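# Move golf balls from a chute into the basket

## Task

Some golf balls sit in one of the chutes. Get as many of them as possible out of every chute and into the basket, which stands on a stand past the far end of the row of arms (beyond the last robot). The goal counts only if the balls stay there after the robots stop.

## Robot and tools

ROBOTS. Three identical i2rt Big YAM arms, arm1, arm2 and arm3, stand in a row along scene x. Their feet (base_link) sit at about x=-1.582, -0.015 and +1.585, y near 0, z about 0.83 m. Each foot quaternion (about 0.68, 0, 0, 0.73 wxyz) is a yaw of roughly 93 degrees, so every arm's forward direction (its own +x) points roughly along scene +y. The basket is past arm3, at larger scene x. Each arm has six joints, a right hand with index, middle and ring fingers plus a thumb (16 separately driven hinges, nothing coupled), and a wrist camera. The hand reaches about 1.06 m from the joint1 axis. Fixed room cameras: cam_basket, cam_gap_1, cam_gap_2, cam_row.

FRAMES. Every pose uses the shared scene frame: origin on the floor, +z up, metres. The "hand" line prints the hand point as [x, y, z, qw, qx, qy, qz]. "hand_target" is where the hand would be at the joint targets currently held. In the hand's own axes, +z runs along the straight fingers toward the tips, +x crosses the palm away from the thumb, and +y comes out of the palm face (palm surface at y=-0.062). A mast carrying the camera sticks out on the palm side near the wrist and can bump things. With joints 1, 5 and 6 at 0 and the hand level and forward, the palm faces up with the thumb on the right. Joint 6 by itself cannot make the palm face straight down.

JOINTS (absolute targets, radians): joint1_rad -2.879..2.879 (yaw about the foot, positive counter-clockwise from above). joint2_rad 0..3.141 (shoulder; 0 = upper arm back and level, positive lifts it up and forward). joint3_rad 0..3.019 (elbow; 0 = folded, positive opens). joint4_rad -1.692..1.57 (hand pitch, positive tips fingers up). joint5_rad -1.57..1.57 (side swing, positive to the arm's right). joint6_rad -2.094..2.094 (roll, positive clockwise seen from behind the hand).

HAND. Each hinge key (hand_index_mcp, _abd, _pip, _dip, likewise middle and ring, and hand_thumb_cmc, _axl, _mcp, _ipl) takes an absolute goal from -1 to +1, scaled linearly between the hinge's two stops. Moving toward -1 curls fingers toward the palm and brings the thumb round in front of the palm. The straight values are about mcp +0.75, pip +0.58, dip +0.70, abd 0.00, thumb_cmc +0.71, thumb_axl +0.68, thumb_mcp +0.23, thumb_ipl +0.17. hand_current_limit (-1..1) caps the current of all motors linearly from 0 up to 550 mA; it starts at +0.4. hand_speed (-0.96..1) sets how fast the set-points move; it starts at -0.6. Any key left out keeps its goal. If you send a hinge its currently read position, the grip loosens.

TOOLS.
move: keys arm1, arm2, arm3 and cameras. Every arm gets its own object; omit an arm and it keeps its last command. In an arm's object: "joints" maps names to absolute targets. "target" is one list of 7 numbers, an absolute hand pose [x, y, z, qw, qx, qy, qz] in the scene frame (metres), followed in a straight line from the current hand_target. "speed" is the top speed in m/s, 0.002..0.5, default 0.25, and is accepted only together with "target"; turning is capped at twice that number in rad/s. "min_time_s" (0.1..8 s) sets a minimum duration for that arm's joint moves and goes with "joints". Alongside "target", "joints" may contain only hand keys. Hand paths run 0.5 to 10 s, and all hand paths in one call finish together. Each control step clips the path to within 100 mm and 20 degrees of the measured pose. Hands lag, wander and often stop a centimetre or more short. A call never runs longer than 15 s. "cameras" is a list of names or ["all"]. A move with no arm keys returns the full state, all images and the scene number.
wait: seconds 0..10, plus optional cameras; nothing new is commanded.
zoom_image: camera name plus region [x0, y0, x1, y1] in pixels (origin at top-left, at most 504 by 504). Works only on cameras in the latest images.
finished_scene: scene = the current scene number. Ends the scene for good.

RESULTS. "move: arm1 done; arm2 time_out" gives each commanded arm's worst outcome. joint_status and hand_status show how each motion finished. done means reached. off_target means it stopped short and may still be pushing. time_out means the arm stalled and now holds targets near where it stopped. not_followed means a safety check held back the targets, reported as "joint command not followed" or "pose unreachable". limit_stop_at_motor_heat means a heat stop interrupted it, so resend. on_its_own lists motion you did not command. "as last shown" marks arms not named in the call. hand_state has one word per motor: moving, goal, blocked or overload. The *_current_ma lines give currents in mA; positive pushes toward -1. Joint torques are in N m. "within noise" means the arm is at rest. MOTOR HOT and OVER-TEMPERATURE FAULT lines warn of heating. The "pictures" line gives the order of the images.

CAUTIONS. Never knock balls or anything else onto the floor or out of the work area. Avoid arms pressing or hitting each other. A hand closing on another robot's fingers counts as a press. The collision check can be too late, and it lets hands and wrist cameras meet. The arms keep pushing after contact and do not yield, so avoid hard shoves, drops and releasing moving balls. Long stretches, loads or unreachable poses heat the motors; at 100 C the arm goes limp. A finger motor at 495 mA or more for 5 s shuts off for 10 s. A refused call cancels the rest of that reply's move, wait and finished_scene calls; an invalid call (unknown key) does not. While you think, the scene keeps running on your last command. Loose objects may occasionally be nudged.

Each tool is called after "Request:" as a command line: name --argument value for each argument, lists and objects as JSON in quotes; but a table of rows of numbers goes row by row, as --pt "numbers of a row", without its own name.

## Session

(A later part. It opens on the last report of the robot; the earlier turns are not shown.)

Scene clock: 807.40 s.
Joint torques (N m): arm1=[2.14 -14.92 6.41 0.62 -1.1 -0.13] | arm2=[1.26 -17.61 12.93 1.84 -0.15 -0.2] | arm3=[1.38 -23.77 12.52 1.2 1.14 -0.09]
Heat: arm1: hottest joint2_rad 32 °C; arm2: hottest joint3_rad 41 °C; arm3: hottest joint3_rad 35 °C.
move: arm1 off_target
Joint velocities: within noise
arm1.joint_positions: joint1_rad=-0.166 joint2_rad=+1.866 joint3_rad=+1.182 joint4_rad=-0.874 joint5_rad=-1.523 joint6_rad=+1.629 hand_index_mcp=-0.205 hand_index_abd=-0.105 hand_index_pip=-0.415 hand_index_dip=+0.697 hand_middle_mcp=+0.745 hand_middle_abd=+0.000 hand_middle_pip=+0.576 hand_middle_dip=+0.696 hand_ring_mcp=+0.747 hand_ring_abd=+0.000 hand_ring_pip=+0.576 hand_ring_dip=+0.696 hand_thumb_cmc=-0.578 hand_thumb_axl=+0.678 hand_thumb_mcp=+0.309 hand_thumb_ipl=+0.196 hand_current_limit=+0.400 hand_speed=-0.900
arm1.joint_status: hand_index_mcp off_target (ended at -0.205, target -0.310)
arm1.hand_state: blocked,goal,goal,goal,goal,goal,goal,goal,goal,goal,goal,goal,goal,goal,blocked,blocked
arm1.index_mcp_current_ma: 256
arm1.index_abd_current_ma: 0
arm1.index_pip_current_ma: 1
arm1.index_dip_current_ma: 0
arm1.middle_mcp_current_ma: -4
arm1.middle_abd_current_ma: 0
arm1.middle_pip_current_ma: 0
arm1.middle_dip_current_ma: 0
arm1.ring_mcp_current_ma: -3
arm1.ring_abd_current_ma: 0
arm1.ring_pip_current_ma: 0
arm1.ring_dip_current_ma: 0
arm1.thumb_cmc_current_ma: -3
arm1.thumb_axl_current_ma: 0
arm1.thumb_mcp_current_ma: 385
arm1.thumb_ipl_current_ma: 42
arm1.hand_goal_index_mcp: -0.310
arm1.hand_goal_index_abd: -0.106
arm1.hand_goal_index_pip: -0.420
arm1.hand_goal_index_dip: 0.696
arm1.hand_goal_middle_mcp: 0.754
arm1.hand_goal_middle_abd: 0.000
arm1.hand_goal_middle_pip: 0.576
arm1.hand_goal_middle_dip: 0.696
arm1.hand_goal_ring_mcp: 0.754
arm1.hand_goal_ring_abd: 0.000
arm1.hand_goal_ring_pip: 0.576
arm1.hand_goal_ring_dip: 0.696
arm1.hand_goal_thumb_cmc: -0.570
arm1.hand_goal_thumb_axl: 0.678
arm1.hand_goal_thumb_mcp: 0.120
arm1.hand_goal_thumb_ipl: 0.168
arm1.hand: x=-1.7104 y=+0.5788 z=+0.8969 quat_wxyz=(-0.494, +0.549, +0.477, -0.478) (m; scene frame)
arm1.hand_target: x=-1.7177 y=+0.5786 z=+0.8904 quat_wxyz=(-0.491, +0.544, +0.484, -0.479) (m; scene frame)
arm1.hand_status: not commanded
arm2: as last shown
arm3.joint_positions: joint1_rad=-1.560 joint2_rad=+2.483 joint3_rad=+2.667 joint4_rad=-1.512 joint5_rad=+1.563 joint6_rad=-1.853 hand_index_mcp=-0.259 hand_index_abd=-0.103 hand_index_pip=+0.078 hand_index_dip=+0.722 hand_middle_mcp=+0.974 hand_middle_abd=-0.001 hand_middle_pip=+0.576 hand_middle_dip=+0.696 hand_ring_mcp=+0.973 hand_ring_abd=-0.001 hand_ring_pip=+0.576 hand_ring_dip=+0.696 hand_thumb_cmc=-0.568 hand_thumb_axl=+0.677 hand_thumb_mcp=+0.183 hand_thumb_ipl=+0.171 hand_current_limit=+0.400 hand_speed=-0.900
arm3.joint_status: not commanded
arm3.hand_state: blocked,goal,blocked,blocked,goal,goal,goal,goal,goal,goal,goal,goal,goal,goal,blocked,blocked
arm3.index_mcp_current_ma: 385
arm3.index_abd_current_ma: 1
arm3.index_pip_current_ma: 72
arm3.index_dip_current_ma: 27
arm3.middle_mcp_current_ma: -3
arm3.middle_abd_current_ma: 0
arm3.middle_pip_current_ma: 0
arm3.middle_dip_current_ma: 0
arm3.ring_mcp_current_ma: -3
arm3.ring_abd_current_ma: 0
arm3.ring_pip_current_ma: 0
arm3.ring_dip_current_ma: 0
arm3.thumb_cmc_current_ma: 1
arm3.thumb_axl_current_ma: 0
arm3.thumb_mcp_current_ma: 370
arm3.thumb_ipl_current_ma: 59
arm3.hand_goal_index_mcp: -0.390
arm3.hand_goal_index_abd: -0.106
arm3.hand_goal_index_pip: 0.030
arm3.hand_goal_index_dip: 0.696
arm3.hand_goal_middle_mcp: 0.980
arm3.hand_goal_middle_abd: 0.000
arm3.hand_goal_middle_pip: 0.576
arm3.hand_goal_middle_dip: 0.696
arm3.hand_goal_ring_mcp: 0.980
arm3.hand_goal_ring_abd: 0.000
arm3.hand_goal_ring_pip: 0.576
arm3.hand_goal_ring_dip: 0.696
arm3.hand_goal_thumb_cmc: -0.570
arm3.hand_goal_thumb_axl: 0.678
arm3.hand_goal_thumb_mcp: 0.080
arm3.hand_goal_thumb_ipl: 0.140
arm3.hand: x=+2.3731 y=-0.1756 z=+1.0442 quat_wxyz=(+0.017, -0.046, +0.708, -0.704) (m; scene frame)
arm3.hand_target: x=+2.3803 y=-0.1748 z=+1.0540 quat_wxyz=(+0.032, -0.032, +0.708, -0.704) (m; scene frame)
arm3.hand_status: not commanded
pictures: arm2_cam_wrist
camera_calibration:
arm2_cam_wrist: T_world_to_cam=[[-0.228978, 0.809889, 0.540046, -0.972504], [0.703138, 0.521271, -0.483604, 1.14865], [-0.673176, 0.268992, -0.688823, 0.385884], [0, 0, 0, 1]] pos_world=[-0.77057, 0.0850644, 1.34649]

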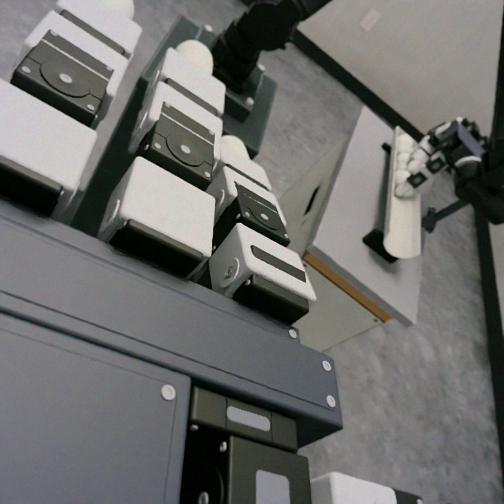

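Request:
move --arm1 '{"joints": {"joint2_rad": 1.80, "joint4_rad": -0.93}, "min_time_s": 2}'

Request:
move --arm1 '{"joints": {"joint2_rad": 1.70, "joint4_rad": -1.03}, "min_time_s": 2}' --cameras '["arm2_cam_wrist"]'

Request:
zoom_image --camera "arm2_cam_wrist" --region '[370, 110, 450, 210]'

Scene clock: 812.03 s.
Joint torques (N m): arm1=[2.2 -17.67 6.61 -0.51 -1.32 -0.13] | arm2=[1.14 -17.49 12.86 1.83 -0.14 -0.19] | arm3=[1.44 -23.71 12.51 1.2 1.14 -0.09]
Heat: arm1: hottest joint2_rad 32 °C; arm2: hottest joint3_rad 41 °C; arm3: hottest joint3_rad 35 °C.
move: arm1 done
Joint velocities: within noise
arm1.joint_positions: joint1_rad=-0.166 joint2_rad=+1.826 joint3_rad=+1.182 joint4_rad=-0.918 joint5_rad=-1.517 joint6_rad=+1.628 hand_index_mcp=-0.207 hand_index_abd=-0.104 hand_index_pip=-0.390 hand_index_dip=+0.713 hand_middle_mcp=+0.745 hand_middle_abd=+0.000 hand_middle_pip=+0.576 hand_middle_dip=+0.696 hand_ring_mcp=+0.747 hand_ring_abd=+0.000 hand_ring_pip=+0.576 hand_ring_dip=+0.696 hand_thumb_cmc=-0.579 hand_thumb_axl=+0.678 hand_thumb_mcp=+0.299 hand_thumb_ipl=+0.196 hand_current_limit=+0.400 hand_speed=-0.900
arm1.joint_status: all done
arm1.hand_state: blocked,goal,blocked,goal,goal,goal,goal,goal,goal,goal,goal,goal,goal,goal,blocked,blocked
arm1.index_mcp_current_ma: 249
arm1.index_abd_current_ma: 0
arm1.index_pip_current_ma: 28
arm1.index_dip_current_ma: 11
arm1.middle_mcp_current_ma: -4
arm1.middle_abd_current_ma: 0
arm1.middle_pip_current_ma: 0
arm1.middle_dip_current_ma: 0
arm1.ring_mcp_current_ma: -3
arm1.ring_abd_current_ma: 0
arm1.ring_pip_current_ma: 0
arm1.ring_dip_current_ma: 0
arm1.thumb_cmc_current_ma: -4
arm1.thumb_axl_current_ma: 0
arm1.thumb_mcp_current_ma: 385
arm1.thumb_ipl_current_ma: 42
arm1.hand_goal_index_mcp: -0.310
arm1.hand_goal_index_abd: -0.106
arm1.hand_goal_index_pip: -0.420
arm1.hand_goal_index_dip: 0.696
arm1.hand_goal_middle_mcp: 0.754
arm1.hand_goal_middle_abd: 0.000
arm1.hand_goal_middle_pip: 0.576
arm1.hand_goal_middle_dip: 0.696
arm1.hand_goal_ring_mcp: 0.754
arm1.hand_goal_ring_abd: 0.000
arm1.hand_goal_ring_pip: 0.576
arm1.hand_goal_ring_dip: 0.696
arm1.hand_goal_thumb_cmc: -0.570
arm1.hand_goal_thumb_axl: 0.678
arm1.hand_goal_thumb_mcp: 0.120
arm1.hand_goal_thumb_ipl: 0.168
arm1.hand: x=-1.7104 y=+0.5740 z=+0.9149 quat_wxyz=(-0.491, +0.551, +0.477, -0.477) (m; scene frame)
arm1.hand_target: x=-1.7185 y=+0.5719 z=+0.9269 quat_wxyz=(-0.494, +0.541, +0.487, -0.476) (m; scene frame)
arm1.hand_status: not commanded
arm2, arm3: as last shown
pictures: none

Scene clock: 814.43 s.
Joint torques (N m): arm1=[2.14 -16.56 7.12 -0.49 -1.32 -0.13] | arm2=[1.49 -17.55 12.94 1.81 -0.14 -0.21] | arm3=[1.38 -23.77 12.49 1.18 1.14 -0.09]
Heat: arm1: hottest joint2_rad 33 °C; arm2: hottest joint3_rad 41 °C; arm3: hottest joint3_rad 35 °C.
move: arm1 done
Joint velocities: within noise
arm1.joint_positions: joint1_rad=-0.166 joint2_rad=+1.724 joint3_rad=+1.182 joint4_rad=-1.019 joint5_rad=-1.517 joint6_rad=+1.628 hand_index_mcp=-0.207 hand_index_abd=-0.104 hand_index_pip=-0.390 hand_index_dip=+0.713 hand_middle_mcp=+0.745 hand_middle_abd=+0.000 hand_middle_pip=+0.576 hand_middle_dip=+0.696 hand_ring_mcp=+0.747 hand_ring_abd=+0.000 hand_ring_pip=+0.576 hand_ring_dip=+0.696 hand_thumb_cmc=-0.579 hand_thumb_axl=+0.678 hand_thumb_mcp=+0.299 hand_thumb_ipl=+0.196 hand_current_limit=+0.400 hand_speed=-0.900
arm1.joint_status: all done
arm1.hand_state: blocked,goal,blocked,goal,goal,goal,goal,goal,goal,goal,goal,goal,goal,goal,blocked,blocked
arm1.index_mcp_current_ma: 249
arm1.index_abd_current_ma: 0
arm1.index_pip_current_ma: 28
arm1.index_dip_current_ma: 11
arm1.middle_mcp_current_ma: -4
arm1.middle_abd_current_ma: 0
arm1.middle_pip_current_ma: 0
arm1.middle_dip_current_ma: 0
arm1.ring_mcp_current_ma: -3
arm1.ring_abd_current_ma: 0
arm1.ring_pip_current_ma: 0
arm1.ring_dip_current_ma: 0
arm1.thumb_cmc_current_ma: -4
arm1.thumb_axl_current_ma: 0
arm1.thumb_mcp_current_ma: 385
arm1.thumb_ipl_current_ma: 42
arm1.hand_goal_index_mcp: -0.310
arm1.hand_goal_index_abd: -0.106
arm1.hand_goal_index_pip: -0.420
arm1.hand_goal_index_dip: 0.696
arm1.hand_goal_middle_mcp: 0.754
arm1.hand_goal_middle_abd: 0.000
arm1.hand_goal_middle_pip: 0.576
arm1.hand_goal_middle_dip: 0.696
arm1.hand_goal_ring_mcp: 0.754
arm1.hand_goal_ring_abd: 0.000
arm1.hand_goal_ring_pip: 0.576
arm1.hand_goal_ring_dip: 0.696
arm1.hand_goal_thumb_cmc: -0.570
arm1.hand_goal_thumb_axl: 0.678
arm1.hand_goal_thumb_mcp: 0.120
arm1.hand_goal_thumb_ipl: 0.168
arm1.hand: x=-1.7121 y=+0.5601 z=+0.9616 quat_wxyz=(-0.492, +0.551, +0.477, -0.476) (m; scene frame)
arm1.hand_target: x=-1.7199 y=+0.5568 z=+0.9725 quat_wxyz=(-0.494, +0.541, +0.487, -0.476) (m; scene frame)
arm1.hand_status: not commanded
arm2, arm3: as last shown
pictures: arm2_cam_wrist
camera_calibration:
arm2_cam_wrist: T_world_to_cam=[[-0.228978, 0.809889, 0.540046, -0.972504], [0.703138, 0.521271, -0.483604, 1.14865], [-0.673176, 0.268992, -0.688823, 0.385884], [0, 0, 0, 1]] pos_world=[-0.77057, 0.0850644, 1.34649]

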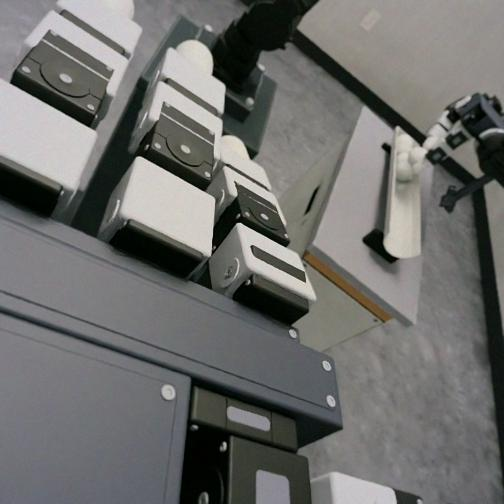

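Scaled by 5.040.

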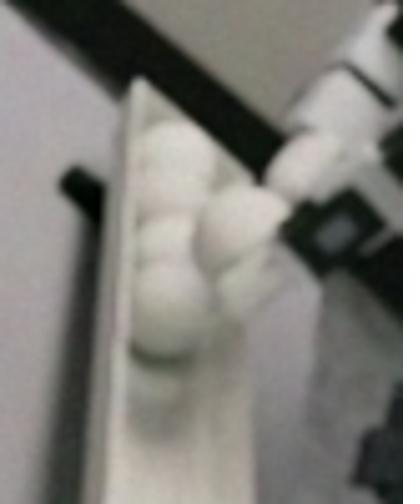

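Request:
move --arm1 '{"joints": {"joint2_rad": 1.2, "joint3_rad": 1.25, "joint4_rad": -1.6}, "min_time_s": 4}' --arm2 '{"joints": {"joint1_rad": 1.627, "joint2_rad": 1.85, "joint3_rad": 1.95, "joint4_rad": -1.16, "joint5_rad": 1.393, "joint6_rad": 1.19, "hand_speed": -0.6, "hand_index_mcp": -0.342, "hand_ring_mcp": -0.342, "hand_index_pip": -0.882, "hand_ring_pip": -0.882, "hand_index_dip": 0.406, "hand_ring_dip": 0.406, "hand_middle_mcp": 0.411, "hand_middle_pip": -0.08, "hand_middle_dip": 0.696}, "min_time_s": 6}' --arm3 '{"joints": {"joint1_rad": -1.472, "joint2_rad": 2.60, "joint3_rad": 2.42, "joint4_rad": -1.14}, "min_time_s": 4}' --cameras '["cam_basket"]'

Scene clock: 839.90 s.
Joint torques (N m): arm1=[2.2 -9.41 12.75 -0.58 -1.32 -0.12] | arm2=[3.43 -17.67 6.74 0.18 1.07 -0.02] | arm3=[2.32 -24.18 8.39 1.18 1.14 -0.09]
Heat: arm1: hottest joint2_rad 33 °C; arm2: hottest joint3_rad 41 °C; arm3: hottest joint3_rad 35 °C.
move: arm1 done; arm2 off_target; arm3 done
Joint velocities: within noise
arm1.joint_positions: joint1_rad=-0.166 joint2_rad=+1.214 joint3_rad=+1.196 joint4_rad=-1.588 joint5_rad=-1.517 joint6_rad=+1.628 hand_index_mcp=-0.207 hand_index_abd=-0.104 hand_index_pip=-0.390 hand_index_dip=+0.713 hand_middle_mcp=+0.745 hand_middle_abd=+0.000 hand_middle_pip=+0.576 hand_middle_dip=+0.696 hand_ring_mcp=+0.747 hand_ring_abd=+0.000 hand_ring_pip=+0.576 hand_ring_dip=+0.696 hand_thumb_cmc=-0.579 hand_thumb_axl=+0.678 hand_thumb_mcp=+0.299 hand_thumb_ipl=+0.196 hand_current_limit=+0.400 hand_speed=-0.900
arm1.joint_status: all done
arm1.hand_state: blocked,goal,blocked,goal,goal,goal,goal,goal,goal,goal,goal,goal,goal,goal,blocked,blocked
arm1.index_mcp_current_ma: 249
arm1.index_abd_current_ma: 0
arm1.index_pip_current_ma: 28
arm1.index_dip_current_ma: 11
arm1.middle_mcp_current_ma: -4
arm1.middle_abd_current_ma: 0
arm1.middle_pip_current_ma: 0
arm1.middle_dip_current_ma: 0
arm1.ring_mcp_current_ma: -3
arm1.ring_abd_current_ma: 0
arm1.ring_pip_current_ma: 0
arm1.ring_dip_current_ma: 0
arm1.thumb_cmc_current_ma: -4
arm1.thumb_axl_current_ma: 0
arm1.thumb_mcp_current_ma: 385
arm1.thumb_ipl_current_ma: 42
arm1.hand_goal_index_mcp: -0.310
arm1.hand_goal_index_abd: -0.106
arm1.hand_goal_index_pip: -0.420
arm1.hand_goal_index_dip: 0.696
arm1.hand_goal_middle_mcp: 0.754
arm1.hand_goal_middle_abd: 0.000
arm1.hand_goal_middle_pip: 0.576
arm1.hand_goal_middle_dip: 0.696
arm1.hand_goal_ring_mcp: 0.754
arm1.hand_goal_ring_abd: 0.000
arm1.hand_goal_ring_pip: 0.576
arm1.hand_goal_ring_dip: 0.696
arm1.hand_goal_thumb_cmc: -0.570
arm1.hand_goal_thumb_axl: 0.678
arm1.hand_goal_thumb_mcp: 0.120
arm1.hand_goal_thumb_ipl: 0.168
arm1.hand: x=-1.7264 y=+0.4161 z=+1.1691 quat_wxyz=(-0.480, +0.561, +0.465, -0.488) (m; scene frame)
arm1.hand_target: x=-1.7316 y=+0.4184 z=+1.1928 quat_wxyz=(-0.493, +0.542, +0.486, -0.477) (m; scene frame)
arm1.hand_status: not commanded
arm2.joint_positions: joint1_rad=+1.615 joint2_rad=+1.888 joint3_rad=+1.953 joint4_rad=-1.154 joint5_rad=+1.390 joint6_rad=+1.182 hand_index_mcp=-0.336 hand_index_abd=+0.001 hand_index_pip=-0.882 hand_index_dip=+0.408 hand_middle_mcp=+0.433 hand_middle_abd=-0.002 hand_middle_pip=-0.074 hand_middle_dip=+0.694 hand_ring_mcp=-0.336 hand_ring_abd=+0.001 hand_ring_pip=-0.882 hand_ring_dip=+0.409 hand_thumb_cmc=+0.722 hand_thumb_axl=+0.677 hand_thumb_mcp=+0.226 hand_thumb_ipl=+0.168 hand_current_limit=+0.400 hand_speed=-0.600
arm2.joint_status: hand_middle_mcp off_target (ended at +0.433, target +0.411); the others done
arm2.hand_state: goal,goal,goal,goal,blocked,goal,goal,goal,goal,goal,goal,goal,goal,goal,goal,goal
arm2.index_mcp_current_ma: 29
arm2.index_abd_current_ma: 2
arm2.index_pip_current_ma: 2
arm2.index_dip_current_ma: 10
arm2.middle_mcp_current_ma: 104
arm2.middle_abd_current_ma: -7
arm2.middle_pip_current_ma: 27
arm2.middle_dip_current_ma: -9
arm2.ring_mcp_current_ma: 28
arm2.ring_abd_current_ma: 2
arm2.ring_pip_current_ma: 1
arm2.ring_dip_current_ma: 12
arm2.thumb_cmc_current_ma: 35
arm2.thumb_axl_current_ma: -4
arm2.thumb_mcp_current_ma: -2
arm2.thumb_ipl_current_ma: -2
arm2.hand_goal_index_mcp: -0.342
arm2.hand_goal_index_abd: 0.000
arm2.hand_goal_index_pip: -0.882
arm2.hand_goal_index_dip: 0.406
arm2.hand_goal_middle_mcp: 0.412
arm2.hand_goal_middle_abd: 0.000
arm2.hand_goal_middle_pip: -0.080
arm2.hand_goal_middle_dip: 0.696
arm2.hand_goal_ring_mcp: -0.342
arm2.hand_goal_ring_abd: 0.000
arm2.hand_goal_ring_pip: -0.882
arm2.hand_goal_ring_dip: 0.406
arm2.hand_goal_thumb_cmc: 0.714
arm2.hand_goal_thumb_axl: 0.678
arm2.hand_goal_thumb_mcp: 0.226
arm2.hand_goal_thumb_ipl: 0.168
arm2.hand: x=-0.6279 y=+0.1052 z=+1.3241 quat_wxyz=(-0.096, -0.026, +0.761, +0.641) (m; scene frame)
arm2.hand_target: x=-0.6145 y=+0.0991 z=+1.3446 quat_wxyz=(-0.113, -0.017, +0.759, +0.641) (m; scene frame)
arm2.hand_status: not commanded
arm3.joint_positions: joint1_rad=-1.485 joint2_rad=+2.580 joint3_rad=+2.420 joint4_rad=-1.152 joint5_rad=+1.563 joint6_rad=-1.853 hand_index_mcp=-0.259 hand_index_abd=-0.103 hand_index_pip=+0.078 hand_index_dip=+0.722 hand_middle_mcp=+0.974 hand_middle_abd=-0.001 hand_middle_pip=+0.576 hand_middle_dip=+0.696 hand_ring_mcp=+0.973 hand_ring_abd=-0.001 hand_ring_pip=+0.576 hand_ring_dip=+0.696 hand_thumb_cmc=-0.568 hand_thumb_axl=+0.677 hand_thumb_mcp=+0.183 hand_thumb_ipl=+0.171 hand_current_limit=+0.400 hand_speed=-0.900
arm3.joint_status: all done
arm3.hand_state: blocked,goal,blocked,blocked,goal,goal,goal,goal,goal,goal,goal,goal,goal,goal,blocked,blocked
arm3.index_mcp_current_ma: 385
arm3.index_abd_current_ma: 1
arm3.index_pip_current_ma: 72
arm3.index_dip_current_ma: 27
arm3.middle_mcp_current_ma: -3
arm3.middle_abd_current_ma: 0
arm3.middle_pip_current_ma: 0
arm3.middle_dip_current_ma: 0
arm3.ring_mcp_current_ma: -3
arm3.ring_abd_current_ma: 0
arm3.ring_pip_current_ma: 0
arm3.ring_dip_current_ma: 0
arm3.thumb_cmc_current_ma: 0
arm3.thumb_axl_current_ma: 0
arm3.thumb_mcp_current_ma: 370
arm3.thumb_ipl_current_ma: 59
arm3.hand_goal_index_mcp: -0.390
arm3.hand_goal_index_abd: -0.106
arm3.hand_goal_index_pip: 0.030
arm3.hand_goal_index_dip: 0.696
arm3.hand_goal_middle_mcp: 0.980
arm3.hand_goal_middle_abd: 0.000
arm3.hand_goal_middle_pip: 0.576
arm3.hand_goal_middle_dip: 0.696
arm3.hand_goal_ring_mcp: 0.980
arm3.hand_goal_ring_abd: 0.000
arm3.hand_goal_ring_pip: 0.576
arm3.hand_goal_ring_dip: 0.696
arm3.hand_goal_thumb_cmc: -0.570
arm3.hand_goal_thumb_axl: 0.678
arm3.hand_goal_thumb_mcp: 0.080
arm3.hand_goal_thumb_ipl: 0.140
arm3.hand: x=+2.3982 y=-0.1129 z=+0.8802 quat_wxyz=(+0.049, -0.067, +0.707, -0.703) (m; scene frame)
arm3.hand_target: x=+2.3982 y=-0.1027 z=+0.8652 quat_wxyz=(+0.049, -0.077, +0.705, -0.703) (m; scene frame)
arm3.hand_status: not commanded
pictures: cam_basket

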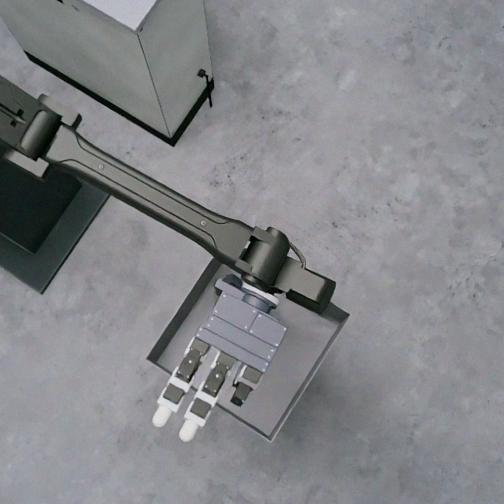

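Request:
move --arm1 '{"joints": {"joint1_rad": -0.8, "joint2_rad": 1.3, "joint3_rad": 1.65, "joint4_rad": -1.6, "joint5_rad": -0.4, "joint6_rad": 0.5}, "min_time_s": 6}' --arm2 '{"joints": {"joint1_rad": 1.632, "joint2_rad": 2.435, "joint3_rad": 1.99, "joint4_rad": -0.60}, "min_time_s": 5}' --arm3 '{"joints": {"joint3_rad": 2.29, "joint4_rad": -1.02}, "min_time_s": 3}'

Request:
move --arm3 '{"joints": {"joint3_rad": 2.215, "joint4_rad": -0.945}, "min_time_s": 2}' --arm2 '{"joints": {"joint1_rad": 1.648, "joint3_rad": 1.938}, "min_time_s": 2}' --cameras '["cam_basket", "arm3_cam_wrist"]'

Scene clock: 850.70 s.
Joint torques (N m): arm1=[-0.09 -9.29 13.68 0.44 -0.22 -0.29] | arm2=[3.6 -18.43 8.94 0.96 0.99 -0.06] | arm3=[2.32 -23.77 8.03 1.18 1.14 -0.09]
Heat: arm1: hottest joint2_rad 33 °C; arm2: hottest joint3_rad 39 °C; arm3: hottest joint2_rad 35 °C.
move: arm1 done; arm2 done; arm3 done
Joint velocities: within noise
arm1.joint_positions: joint1_rad=-0.785 joint2_rad=+1.292 joint3_rad=+1.590 joint4_rad=-1.591 joint5_rad=-0.403 joint6_rad=+0.513 hand_index_mcp=-0.207 hand_index_abd=-0.101 hand_index_pip=-0.389 hand_index_dip=+0.714 hand_middle_mcp=+0.750 hand_middle_abd=+0.000 hand_middle_pip=+0.576 hand_middle_dip=+0.696 hand_ring_mcp=+0.750 hand_ring_abd=+0.000 hand_ring_pip=+0.576 hand_ring_dip=+0.696 hand_thumb_cmc=-0.579 hand_thumb_axl=+0.678 hand_thumb_mcp=+0.297 hand_thumb_ipl=+0.196 hand_current_limit=+0.400 hand_speed=-0.900
arm1.joint_status: all done
arm1.hand_state: blocked,goal,blocked,goal,goal,goal,goal,goal,goal,goal,goal,goal,goal,goal,blocked,blocked
arm1.index_mcp_current_ma: 249
arm1.index_abd_current_ma: 1
arm1.index_pip_current_ma: 31
arm1.index_dip_current_ma: 12
arm1.middle_mcp_current_ma: -1
arm1.middle_abd_current_ma: 0
arm1.middle_pip_current_ma: 0
arm1.middle_dip_current_ma: 0
arm1.ring_mcp_current_ma: -1
arm1.ring_abd_current_ma: 0
arm1.ring_pip_current_ma: 0
arm1.ring_dip_current_ma: 0
arm1.thumb_cmc_current_ma: -4
arm1.thumb_axl_current_ma: 0
arm1.thumb_mcp_current_ma: 385
arm1.thumb_ipl_current_ma: 42
arm1.hand_goal_index_mcp: -0.310
arm1.hand_goal_index_abd: -0.106
arm1.hand_goal_index_pip: -0.420
arm1.hand_goal_index_dip: 0.696
arm1.hand_goal_middle_mcp: 0.754
arm1.hand_goal_middle_abd: 0.000
arm1.hand_goal_middle_pip: 0.576
arm1.hand_goal_middle_dip: 0.696
arm1.hand_goal_ring_mcp: 0.754
arm1.hand_goal_ring_abd: 0.000
arm1.hand_goal_ring_pip: 0.576
arm1.hand_goal_ring_dip: 0.696
arm1.hand_goal_thumb_cmc: -0.570
arm1.hand_goal_thumb_axl: 0.678
arm1.hand_goal_thumb_mcp: 0.120
arm1.hand_goal_thumb_ipl: 0.168
arm1.hand: x=-1.2829 y=+0.4737 z=+1.2305 quat_wxyz=(-0.178, +0.533, +0.813, +0.153) (m; scene frame)
arm1.hand_target: x=-1.2730 y=+0.4748 z=+1.2558 quat_wxyz=(-0.172, +0.529, +0.813, +0.175) (m; scene frame)
arm1.hand_status: not commanded
arm2.joint_positions: joint1_rad=+1.618 joint2_rad=+2.424 joint3_rad=+1.953 joint4_rad=-0.612 joint5_rad=+1.391 joint6_rad=+1.182 hand_index_mcp=-0.336 hand_index_abd=+0.001 hand_index_pip=-0.882 hand_index_dip=+0.408 hand_middle_mcp=+0.433 hand_middle_abd=-0.002 hand_middle_pip=-0.074 hand_middle_dip=+0.694 hand_ring_mcp=-0.336 hand_ring_abd=+0.001 hand_ring_pip=-0.882 hand_ring_dip=+0.409 hand_thumb_cmc=+0.722 hand_thumb_axl=+0.677 hand_thumb_mcp=+0.226 hand_thumb_ipl=+0.168 hand_current_limit=+0.400 hand_speed=-0.600
arm2.joint_status: all done
arm2.hand_state: goal,goal,goal,goal,blocked,goal,goal,goal,goal,goal,goal,goal,goal,goal,goal,goal
arm2.index_mcp_current_ma: 29
arm2.index_abd_current_ma: 2
arm2.index_pip_current_ma: 1
arm2.index_dip_current_ma: 10
arm2.middle_mcp_current_ma: 103
arm2.middle_abd_current_ma: -7
arm2.middle_pip_current_ma: 26
arm2.middle_dip_current_ma: -9
arm2.ring_mcp_current_ma: 28
arm2.ring_abd_current_ma: 2
arm2.ring_pip_current_ma: 1
arm2.ring_dip_current_ma: 12
arm2.thumb_cmc_current_ma: 35
arm2.thumb_axl_current_ma: -4
arm2.thumb_mcp_current_ma: -2
arm2.thumb_ipl_current_ma: -2
arm2.hand_goal_index_mcp: -0.342
arm2.hand_goal_index_abd: 0.000
arm2.hand_goal_index_pip: -0.882
arm2.hand_goal_index_dip: 0.406
arm2.hand_goal_middle_mcp: 0.412
arm2.hand_goal_middle_abd: 0.000
arm2.hand_goal_middle_pip: -0.080
arm2.hand_goal_middle_dip: 0.696
arm2.hand_goal_ring_mcp: -0.342
arm2.hand_goal_ring_abd: 0.000
arm2.hand_goal_ring_pip: -0.882
arm2.hand_goal_ring_dip: 0.406
arm2.hand_goal_thumb_cmc: 0.714
arm2.hand_goal_thumb_axl: 0.678
arm2.hand_goal_thumb_mcp: 0.226
arm2.hand_goal_thumb_ipl: 0.168
arm2.hand: x=-0.7391 y=+0.0922 z=+0.9871 quat_wxyz=(-0.099, -0.024, +0.760, +0.641) (m; scene frame)
arm2.hand_target: x=-0.7468 y=+0.0810 z=+0.9929 quat_wxyz=(-0.120, -0.014, +0.759, +0.640) (m; scene frame)
arm2.hand_status: not commanded
arm3.joint_positions: joint1_rad=-1.485 joint2_rad=+2.580 joint3_rad=+2.291 joint4_rad=-1.032 joint5_rad=+1.563 joint6_rad=-1.853 hand_index_mcp=-0.259 hand_index_abd=-0.103 hand_index_pip=+0.078 hand_index_dip=+0.722 hand_middle_mcp=+0.974 hand_middle_abd=-0.001 hand_middle_pip=+0.576 hand_middle_dip=+0.696 hand_ring_mcp=+0.973 hand_ring_abd=-0.001 hand_ring_pip=+0.576 hand_ring_dip=+0.696 hand_thumb_cmc=-0.568 hand_thumb_axl=+0.677 hand_thumb_mcp=+0.183 hand_thumb_ipl=+0.171 hand_current_limit=+0.400 hand_speed=-0.900
arm3.joint_status: all done
arm3.hand_state: blocked,goal,blocked,blocked,goal,goal,goal,goal,goal,goal,goal,goal,goal,goal,blocked,blocked
arm3.index_mcp_current_ma: 385
arm3.index_abd_current_ma: 1
arm3.index_pip_current_ma: 72
arm3.index_dip_current_ma: 27
arm3.middle_mcp_current_ma: -3
arm3.middle_abd_current_ma: 0
arm3.middle_pip_current_ma: 0
arm3.middle_dip_current_ma: 0
arm3.ring_mcp_current_ma: -3
arm3.ring_abd_current_ma: 0
arm3.ring_pip_current_ma: 0
arm3.ring_dip_current_ma: 0
arm3.thumb_cmc_current_ma: 0
arm3.thumb_axl_current_ma: 0
arm3.thumb_mcp_current_ma: 370
arm3.thumb_ipl_current_ma: 59
arm3.hand_goal_index_mcp: -0.390
arm3.hand_goal_index_abd: -0.106
arm3.hand_goal_index_pip: 0.030
arm3.hand_goal_index_dip: 0.696
arm3.hand_goal_middle_mcp: 0.980
arm3.hand_goal_middle_abd: 0.000
arm3.hand_goal_middle_pip: 0.576
arm3.hand_goal_middle_dip: 0.696
arm3.hand_goal_ring_mcp: 0.980
arm3.hand_goal_ring_abd: 0.000
arm3.hand_goal_ring_pip: 0.576
arm3.hand_goal_ring_dip: 0.696
arm3.hand_goal_thumb_cmc: -0.570
arm3.hand_goal_thumb_axl: 0.678
arm3.hand_goal_thumb_mcp: 0.080
arm3.hand_goal_thumb_ipl: 0.140
arm3.hand: x=+2.3860 y=-0.1149 z=+0.8320 quat_wxyz=(+0.047, -0.070, +0.706, -0.703) (m; scene frame)
arm3.hand_target: x=+2.3848 y=-0.1050 z=+0.8168 quat_wxyz=(+0.045, -0.080, +0.705, -0.704) (m; scene frame)
arm3.hand_status: not commanded
pictures: none

Scene clock: 853.03 s.
Joint torques (N m): arm1=[-0.03 -9.29 13.68 0.42 -0.22 -0.28] | arm2=[3.19 -18.37 5.86 0.92 1.04 -0.03] | arm3=[2.43 -23.71 7.83 1.22 1.14 -0.09]
Heat: arm1: hottest joint2_rad 33 °C; arm2: hottest joint3_rad 39 °C; arm3: hottest joint2_rad 35 °C.
move: arm2 done; arm3 done
Joint velocities: within noise
arm1: as last shown
arm2.joint_positions: joint1_rad=+1.634 joint2_rad=+2.424 joint3_rad=+1.942 joint4_rad=-0.612 joint5_rad=+1.391 joint6_rad=+1.182 hand_index_mcp=-0.336 hand_index_abd=+0.001 hand_index_pip=-0.882 hand_index_dip=+0.408 hand_middle_mcp=+0.433 hand_middle_abd=-0.002 hand_middle_pip=-0.074 hand_middle_dip=+0.694 hand_ring_mcp=-0.336 hand_ring_abd=+0.001 hand_ring_pip=-0.882 hand_ring_dip=+0.409 hand_thumb_cmc=+0.722 hand_thumb_axl=+0.677 hand_thumb_mcp=+0.226 hand_thumb_ipl=+0.168 hand_current_limit=+0.400 hand_speed=-0.600
arm2.joint_status: all done
arm2.hand_state: goal,goal,goal,goal,blocked,goal,goal,goal,goal,goal,goal,goal,goal,goal,goal,goal
arm2.index_mcp_current_ma: 29
arm2.index_abd_current_ma: 2
arm2.index_pip_current_ma: 1
arm2.index_dip_current_ma: 10
arm2.middle_mcp_current_ma: 103
arm2.middle_abd_current_ma: -7
arm2.middle_pip_current_ma: 26
arm2.middle_dip_current_ma: -9
arm2.ring_mcp_current_ma: 28
arm2.ring_abd_current_ma: 2
arm2.ring_pip_current_ma: 1
arm2.ring_dip_current_ma: 12
arm2.thumb_cmc_current_ma: 35
arm2.thumb_axl_current_ma: -4
arm2.thumb_mcp_current_ma: -2
arm2.thumb_ipl_current_ma: -2
arm2.hand_goal_index_mcp: -0.342
arm2.hand_goal_index_abd: 0.000
arm2.hand_goal_index_pip: -0.882
arm2.hand_goal_index_dip: 0.406
arm2.hand_goal_middle_mcp: 0.412
arm2.hand_goal_middle_abd: 0.000
arm2.hand_goal_middle_pip: -0.080
arm2.hand_goal_middle_dip: 0.696
arm2.hand_goal_ring_mcp: -0.342
arm2.hand_goal_ring_abd: 0.000
arm2.hand_goal_ring_pip: -0.882
arm2.hand_goal_ring_dip: 0.406
arm2.hand_goal_thumb_cmc: 0.714
arm2.hand_goal_thumb_axl: 0.678
arm2.hand_goal_thumb_mcp: 0.226
arm2.hand_goal_thumb_ipl: 0.168
arm2.hand: x=-0.7389 y=+0.0805 z=+0.9832 quat_wxyz=(-0.100, -0.034, +0.760, +0.641) (m; scene frame)
arm2.hand_target: x=-0.7391 y=+0.0704 z=+0.9743 quat_wxyz=(-0.105, -0.037, +0.760, +0.641) (m; scene frame)
arm2.hand_status: not commanded
arm3.joint_positions: joint1_rad=-1.485 joint2_rad=+2.580 joint3_rad=+2.216 joint4_rad=-0.957 joint5_rad=+1.563 joint6_rad=-1.853 hand_index_mcp=-0.259 hand_index_abd=-0.103 hand_index_pip=+0.078 hand_index_dip=+0.722 hand_middle_mcp=+0.974 hand_middle_abd=-0.001 hand_middle_pip=+0.576 hand_middle_dip=+0.696 hand_ring_mcp=+0.973 hand_ring_abd=-0.001 hand_ring_pip=+0.576 hand_ring_dip=+0.696 hand_thumb_cmc=-0.568 hand_thumb_axl=+0.677 hand_thumb_mcp=+0.183 hand_thumb_ipl=+0.171 hand_current_limit=+0.400 hand_speed=-0.900
arm3.joint_status: all done
arm3.hand_state: blocked,goal,blocked,blocked,goal,goal,goal,goal,goal,goal,goal,goal,goal,goal,blocked,blocked
arm3.index_mcp_current_ma: 385
arm3.index_abd_current_ma: 1
arm3.index_pip_current_ma: 72
arm3.index_dip_current_ma: 27
arm3.middle_mcp_current_ma: -3
arm3.middle_abd_current_ma: 0
arm3.middle_pip_current_ma: 0
arm3.middle_dip_current_ma: 0
arm3.ring_mcp_current_ma: -3
arm3.ring_abd_current_ma: 0
arm3.ring_pip_current_ma: 0
arm3.ring_dip_current_ma: 0
arm3.thumb_cmc_current_ma: 0
arm3.thumb_axl_current_ma: 0
arm3.thumb_mcp_current_ma: 370
arm3.thumb_ipl_current_ma: 59
arm3.hand_goal_index_mcp: -0.390
arm3.hand_goal_index_abd: -0.106
arm3.hand_goal_index_pip: 0.030
arm3.hand_goal_index_dip: 0.696
arm3.hand_goal_middle_mcp: 0.980
arm3.hand_goal_middle_abd: 0.000
arm3.hand_goal_middle_pip: 0.576
arm3.hand_goal_middle_dip: 0.696
arm3.hand_goal_ring_mcp: 0.980
arm3.hand_goal_ring_abd: 0.000
arm3.hand_goal_ring_pip: 0.576
arm3.hand_goal_ring_dip: 0.696
arm3.hand_goal_thumb_cmc: -0.570
arm3.hand_goal_thumb_axl: 0.678
arm3.hand_goal_thumb_mcp: 0.080
arm3.hand_goal_thumb_ipl: 0.140
arm3.hand: x=+2.3770 y=-0.1164 z=+0.8050 quat_wxyz=(+0.047, -0.070, +0.706, -0.703) (m; scene frame)
arm3.hand_target: x=+2.3752 y=-0.1067 z=+0.7899 quat_wxyz=(+0.045, -0.080, +0.705, -0.704) (m; scene frame)
arm3.hand_status: not commanded
pictures: arm3_cam_wrist, cam_basket
camera_calibration:
arm3_cam_wrist: T_world_to_cam=[[0.761492, 0.137029, -0.633524, -1.2516], [0.291006, 0.801079, 0.523057, -1.06837], [0.579177, -0.582663, 0.570139, -1.77938], [0, 0, 0, 1]] pos_world=[2.29456, -0.00941984, 0.78039]

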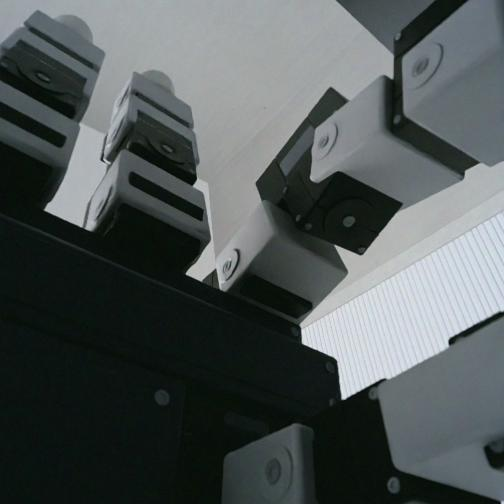

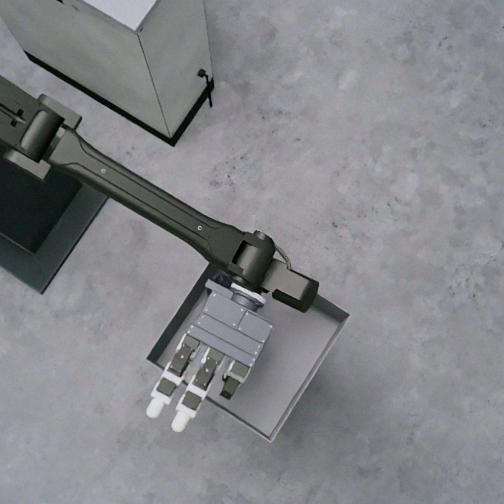

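Request:
move --arm3 '{"joints": {"hand_speed": -0.6, "hand_index_mcp": -0.12, "hand_index_pip": 0.062, "hand_thumb_mcp": 0.3, "hand_thumb_ipl": 0.168}}'

Request:
move --arm1 '{"joints": {"joint1_rad": -1.52, "joint2_rad": 1.4, "joint3_rad": 1.6, "joint4_rad": -1.62, "joint5_rad": 1.5, "joint6_rad": -1.57}, "min_time_s": 7}' --arm3 '{"joints": {"joint3_rad": 2.74, "joint4_rad": -1.52}, "min_time_s": 3}' --cameras '["cam_basket", "cam_gap_1"]'

Scene clock: 856.50 s.
Joint torques (N m): arm1=[-0.09 -9.23 13.67 0.44 -0.22 -0.28] | arm2=[3.25 -18.43 5.94 1.02 1.04 -0.03] | arm3=[2.26 -23.47 7.84 1.2 1.14 -0.09]
Heat: arm1: hottest joint2_rad 33 °C; arm2: hottest joint3_rad 39 °C; arm3: hottest joint2_rad 35 °C.
move: arm3 done
Joint velocities: within noise
arm1, arm2: as last shown
arm3.joint_positions: joint1_rad=-1.485 joint2_rad=+2.580 joint3_rad=+2.216 joint4_rad=-0.957 joint5_rad=+1.563 joint6_rad=-1.853 hand_index_mcp=-0.130 hand_index_abd=-0.103 hand_index_pip=+0.065 hand_index_dip=+0.699 hand_middle_mcp=+0.974 hand_middle_abd=-0.001 hand_middle_pip=+0.576 hand_middle_dip=+0.696 hand_ring_mcp=+0.973 hand_ring_abd=-0.001 hand_ring_pip=+0.576 hand_ring_dip=+0.696 hand_thumb_cmc=-0.568 hand_thumb_axl=+0.677 hand_thumb_mcp=+0.297 hand_thumb_ipl=+0.170 hand_current_limit=+0.400 hand_speed=-0.600
arm3.joint_status: all done
arm3.hand_state: goal,goal,goal,goal,goal,goal,goal,goal,goal,goal,goal,goal,goal,goal,goal,goal
arm3.index_mcp_current_ma: -6
arm3.index_abd_current_ma: 1
arm3.index_pip_current_ma: 1
arm3.index_dip_current_ma: 1
arm3.middle_mcp_current_ma: -3
arm3.middle_abd_current_ma: 0
arm3.middle_pip_current_ma: 0
arm3.middle_dip_current_ma: 0
arm3.ring_mcp_current_ma: -3
arm3.ring_abd_current_ma: 0
arm3.ring_pip_current_ma: 0
arm3.ring_dip_current_ma: 0
arm3.thumb_cmc_current_ma: 0
arm3.thumb_axl_current_ma: 0
arm3.thumb_mcp_current_ma: -1
arm3.thumb_ipl_current_ma: 1
arm3.hand_goal_index_mcp: -0.120
arm3.hand_goal_index_abd: -0.106
arm3.hand_goal_index_pip: 0.062
arm3.hand_goal_index_dip: 0.696
arm3.hand_goal_middle_mcp: 0.980
arm3.hand_goal_middle_abd: 0.000
arm3.hand_goal_middle_pip: 0.576
arm3.hand_goal_middle_dip: 0.696
arm3.hand_goal_ring_mcp: 0.980
arm3.hand_goal_ring_abd: 0.000
arm3.hand_goal_ring_pip: 0.576
arm3.hand_goal_ring_dip: 0.696
arm3.hand_goal_thumb_cmc: -0.570
arm3.hand_goal_thumb_axl: 0.678
arm3.hand_goal_thumb_mcp: 0.300
arm3.hand_goal_thumb_ipl: 0.168
arm3.hand: x=+2.3770 y=-0.1164 z=+0.8050 quat_wxyz=(+0.047, -0.070, +0.706, -0.703) (m; scene frame)
arm3.hand_target: x=+2.3752 y=-0.1067 z=+0.7899 quat_wxyz=(+0.045, -0.080, +0.705, -0.704) (m; scene frame)
arm3.hand_status: not commanded
pictures: none

Scene clock: 864.20 s.
Joint torques (N m): arm1=[-0.15 -10.4 9.39 -0.12 1.36 -0.11] | arm2=[3.72 -18.32 5.98 0.98 1.02 -0.03] | arm3=[2.32 -24.18 12.23 0.31 1.16 -0.1]
Heat: arm1: hottest joint3_rad 33 °C; arm2: hottest joint3_rad 38 °C; arm3: hottest joint2_rad 35 °C.
move: arm1 done; arm3 done
Joint velocities: within noise
arm1.joint_positions: joint1_rad=-1.505 joint2_rad=+1.391 joint3_rad=+1.590 joint4_rad=-1.610 joint5_rad=+1.496 joint6_rad=-1.562 hand_index_mcp=-0.207 hand_index_abd=-0.101 hand_index_pip=-0.388 hand_index_dip=+0.715 hand_middle_mcp=+0.746 hand_middle_abd=+0.000 hand_middle_pip=+0.576 hand_middle_dip=+0.696 hand_ring_mcp=+0.747 hand_ring_abd=+0.000 hand_ring_pip=+0.576 hand_ring_dip=+0.696 hand_thumb_cmc=-0.589 hand_thumb_axl=+0.678 hand_thumb_mcp=+0.295 hand_thumb_ipl=+0.196 hand_current_limit=+0.400 hand_speed=-0.900
arm1.joint_status: all done
arm1.hand_state: blocked,goal,blocked,goal,goal,goal,goal,goal,goal,goal,goal,goal,goal,goal,blocked,blocked
arm1.index_mcp_current_ma: 249
arm1.index_abd_current_ma: 1
arm1.index_pip_current_ma: 31
arm1.index_dip_current_ma: 13
arm1.middle_mcp_current_ma: -3
arm1.middle_abd_current_ma: 0
arm1.middle_pip_current_ma: 0
arm1.middle_dip_current_ma: 0
arm1.ring_mcp_current_ma: -2
arm1.ring_abd_current_ma: 0
arm1.ring_pip_current_ma: 0
arm1.ring_dip_current_ma: 0
arm1.thumb_cmc_current_ma: -14
arm1.thumb_axl_current_ma: 0
arm1.thumb_mcp_current_ma: 385
arm1.thumb_ipl_current_ma: 42
arm1.hand_goal_index_mcp: -0.310
arm1.hand_goal_index_abd: -0.106
arm1.hand_goal_index_pip: -0.420
arm1.hand_goal_index_dip: 0.696
arm1.hand_goal_middle_mcp: 0.754
arm1.hand_goal_middle_abd: 0.000
arm1.hand_goal_middle_pip: 0.576
arm1.hand_goal_middle_dip: 0.696
arm1.hand_goal_ring_mcp: 0.754
arm1.hand_goal_ring_abd: 0.000
arm1.hand_goal_ring_pip: 0.576
arm1.hand_goal_ring_dip: 0.696
arm1.hand_goal_thumb_cmc: -0.570
arm1.hand_goal_thumb_axl: 0.678
arm1.hand_goal_thumb_mcp: 0.120
arm1.hand_goal_thumb_ipl: 0.168
arm1.hand: x=-1.1202 y=+0.0010 z=+1.2664 quat_wxyz=(+0.113, +0.006, +0.729, -0.675) (m; scene frame)
arm1.hand_target: x=-1.1206 y=-0.0063 z=+1.2668 quat_wxyz=(+0.102, +0.006, +0.728, -0.678) (m; scene frame)
arm1.hand_status: not commanded
arm2: as last shown
arm3.joint_positions: joint1_rad=-1.485 joint2_rad=+2.581 joint3_rad=+2.690 joint4_rad=-1.512 joint5_rad=+1.563 joint6_rad=-1.853 hand_index_mcp=-0.130 hand_index_abd=-0.103 hand_index_pip=+0.065 hand_index_dip=+0.699 hand_middle_mcp=+0.973 hand_middle_abd=-0.001 hand_middle_pip=+0.576 hand_middle_dip=+0.696 hand_ring_mcp=+0.973 hand_ring_abd=-0.001 hand_ring_pip=+0.576 hand_ring_dip=+0.696 hand_thumb_cmc=-0.568 hand_thumb_axl=+0.677 hand_thumb_mcp=+0.297 hand_thumb_ipl=+0.170 hand_current_limit=+0.400 hand_speed=-0.600
arm3.joint_status: all done
arm3.hand_state: goal,goal,goal,goal,goal,goal,goal,goal,goal,goal,goal,goal,goal,goal,goal,goal
arm3.index_mcp_current_ma: -6
arm3.index_abd_current_ma: 1
arm3.index_pip_current_ma: 1
arm3.index_dip_current_ma: 1
arm3.middle_mcp_current_ma: -3
arm3.middle_abd_current_ma: 0
arm3.middle_pip_current_ma: 0
arm3.middle_dip_current_ma: 0
arm3.ring_mcp_current_ma: -3
arm3.ring_abd_current_ma: 0
arm3.ring_pip_current_ma: 0
arm3.ring_dip_current_ma: 0
arm3.thumb_cmc_current_ma: 0
arm3.thumb_axl_current_ma: 0
arm3.thumb_mcp_current_ma: -1
arm3.thumb_ipl_current_ma: 1
arm3.hand_goal_index_mcp: -0.120
arm3.hand_goal_index_abd: -0.106
arm3.hand_goal_index_pip: 0.062
arm3.hand_goal_index_dip: 0.696
arm3.hand_goal_middle_mcp: 0.980
arm3.hand_goal_middle_abd: 0.000
arm3.hand_goal_middle_pip: 0.576
arm3.hand_goal_middle_dip: 0.696
arm3.hand_goal_ring_mcp: 0.980
arm3.hand_goal_ring_abd: 0.000
arm3.hand_goal_ring_pip: 0.576
arm3.hand_goal_ring_dip: 0.696
arm3.hand_goal_thumb_cmc: -0.570
arm3.hand_goal_thumb_axl: 0.678
arm3.hand_goal_thumb_mcp: 0.300
arm3.hand_goal_thumb_ipl: 0.168
arm3.hand: x=+2.3866 y=-0.1149 z=+0.9792 quat_wxyz=(+0.017, -0.099, +0.703, -0.704) (m; scene frame)
arm3.hand_target: x=+2.3913 y=-0.1039 z=+0.9849 quat_wxyz=(+0.027, -0.098, +0.702, -0.705) (m; scene frame)
arm3.hand_status: not commanded
pictures: cam_basket, cam_gap_1

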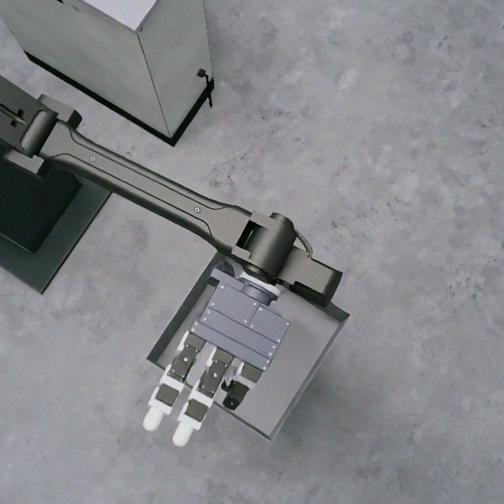

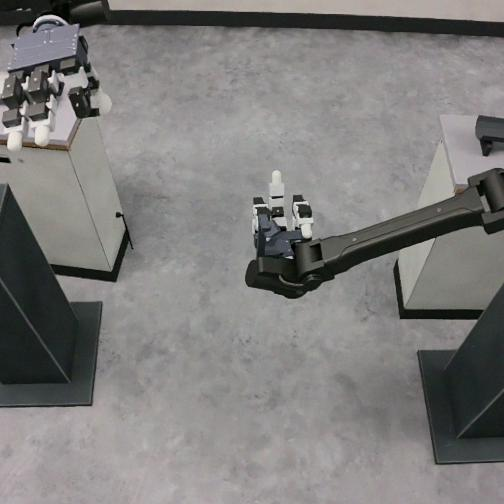

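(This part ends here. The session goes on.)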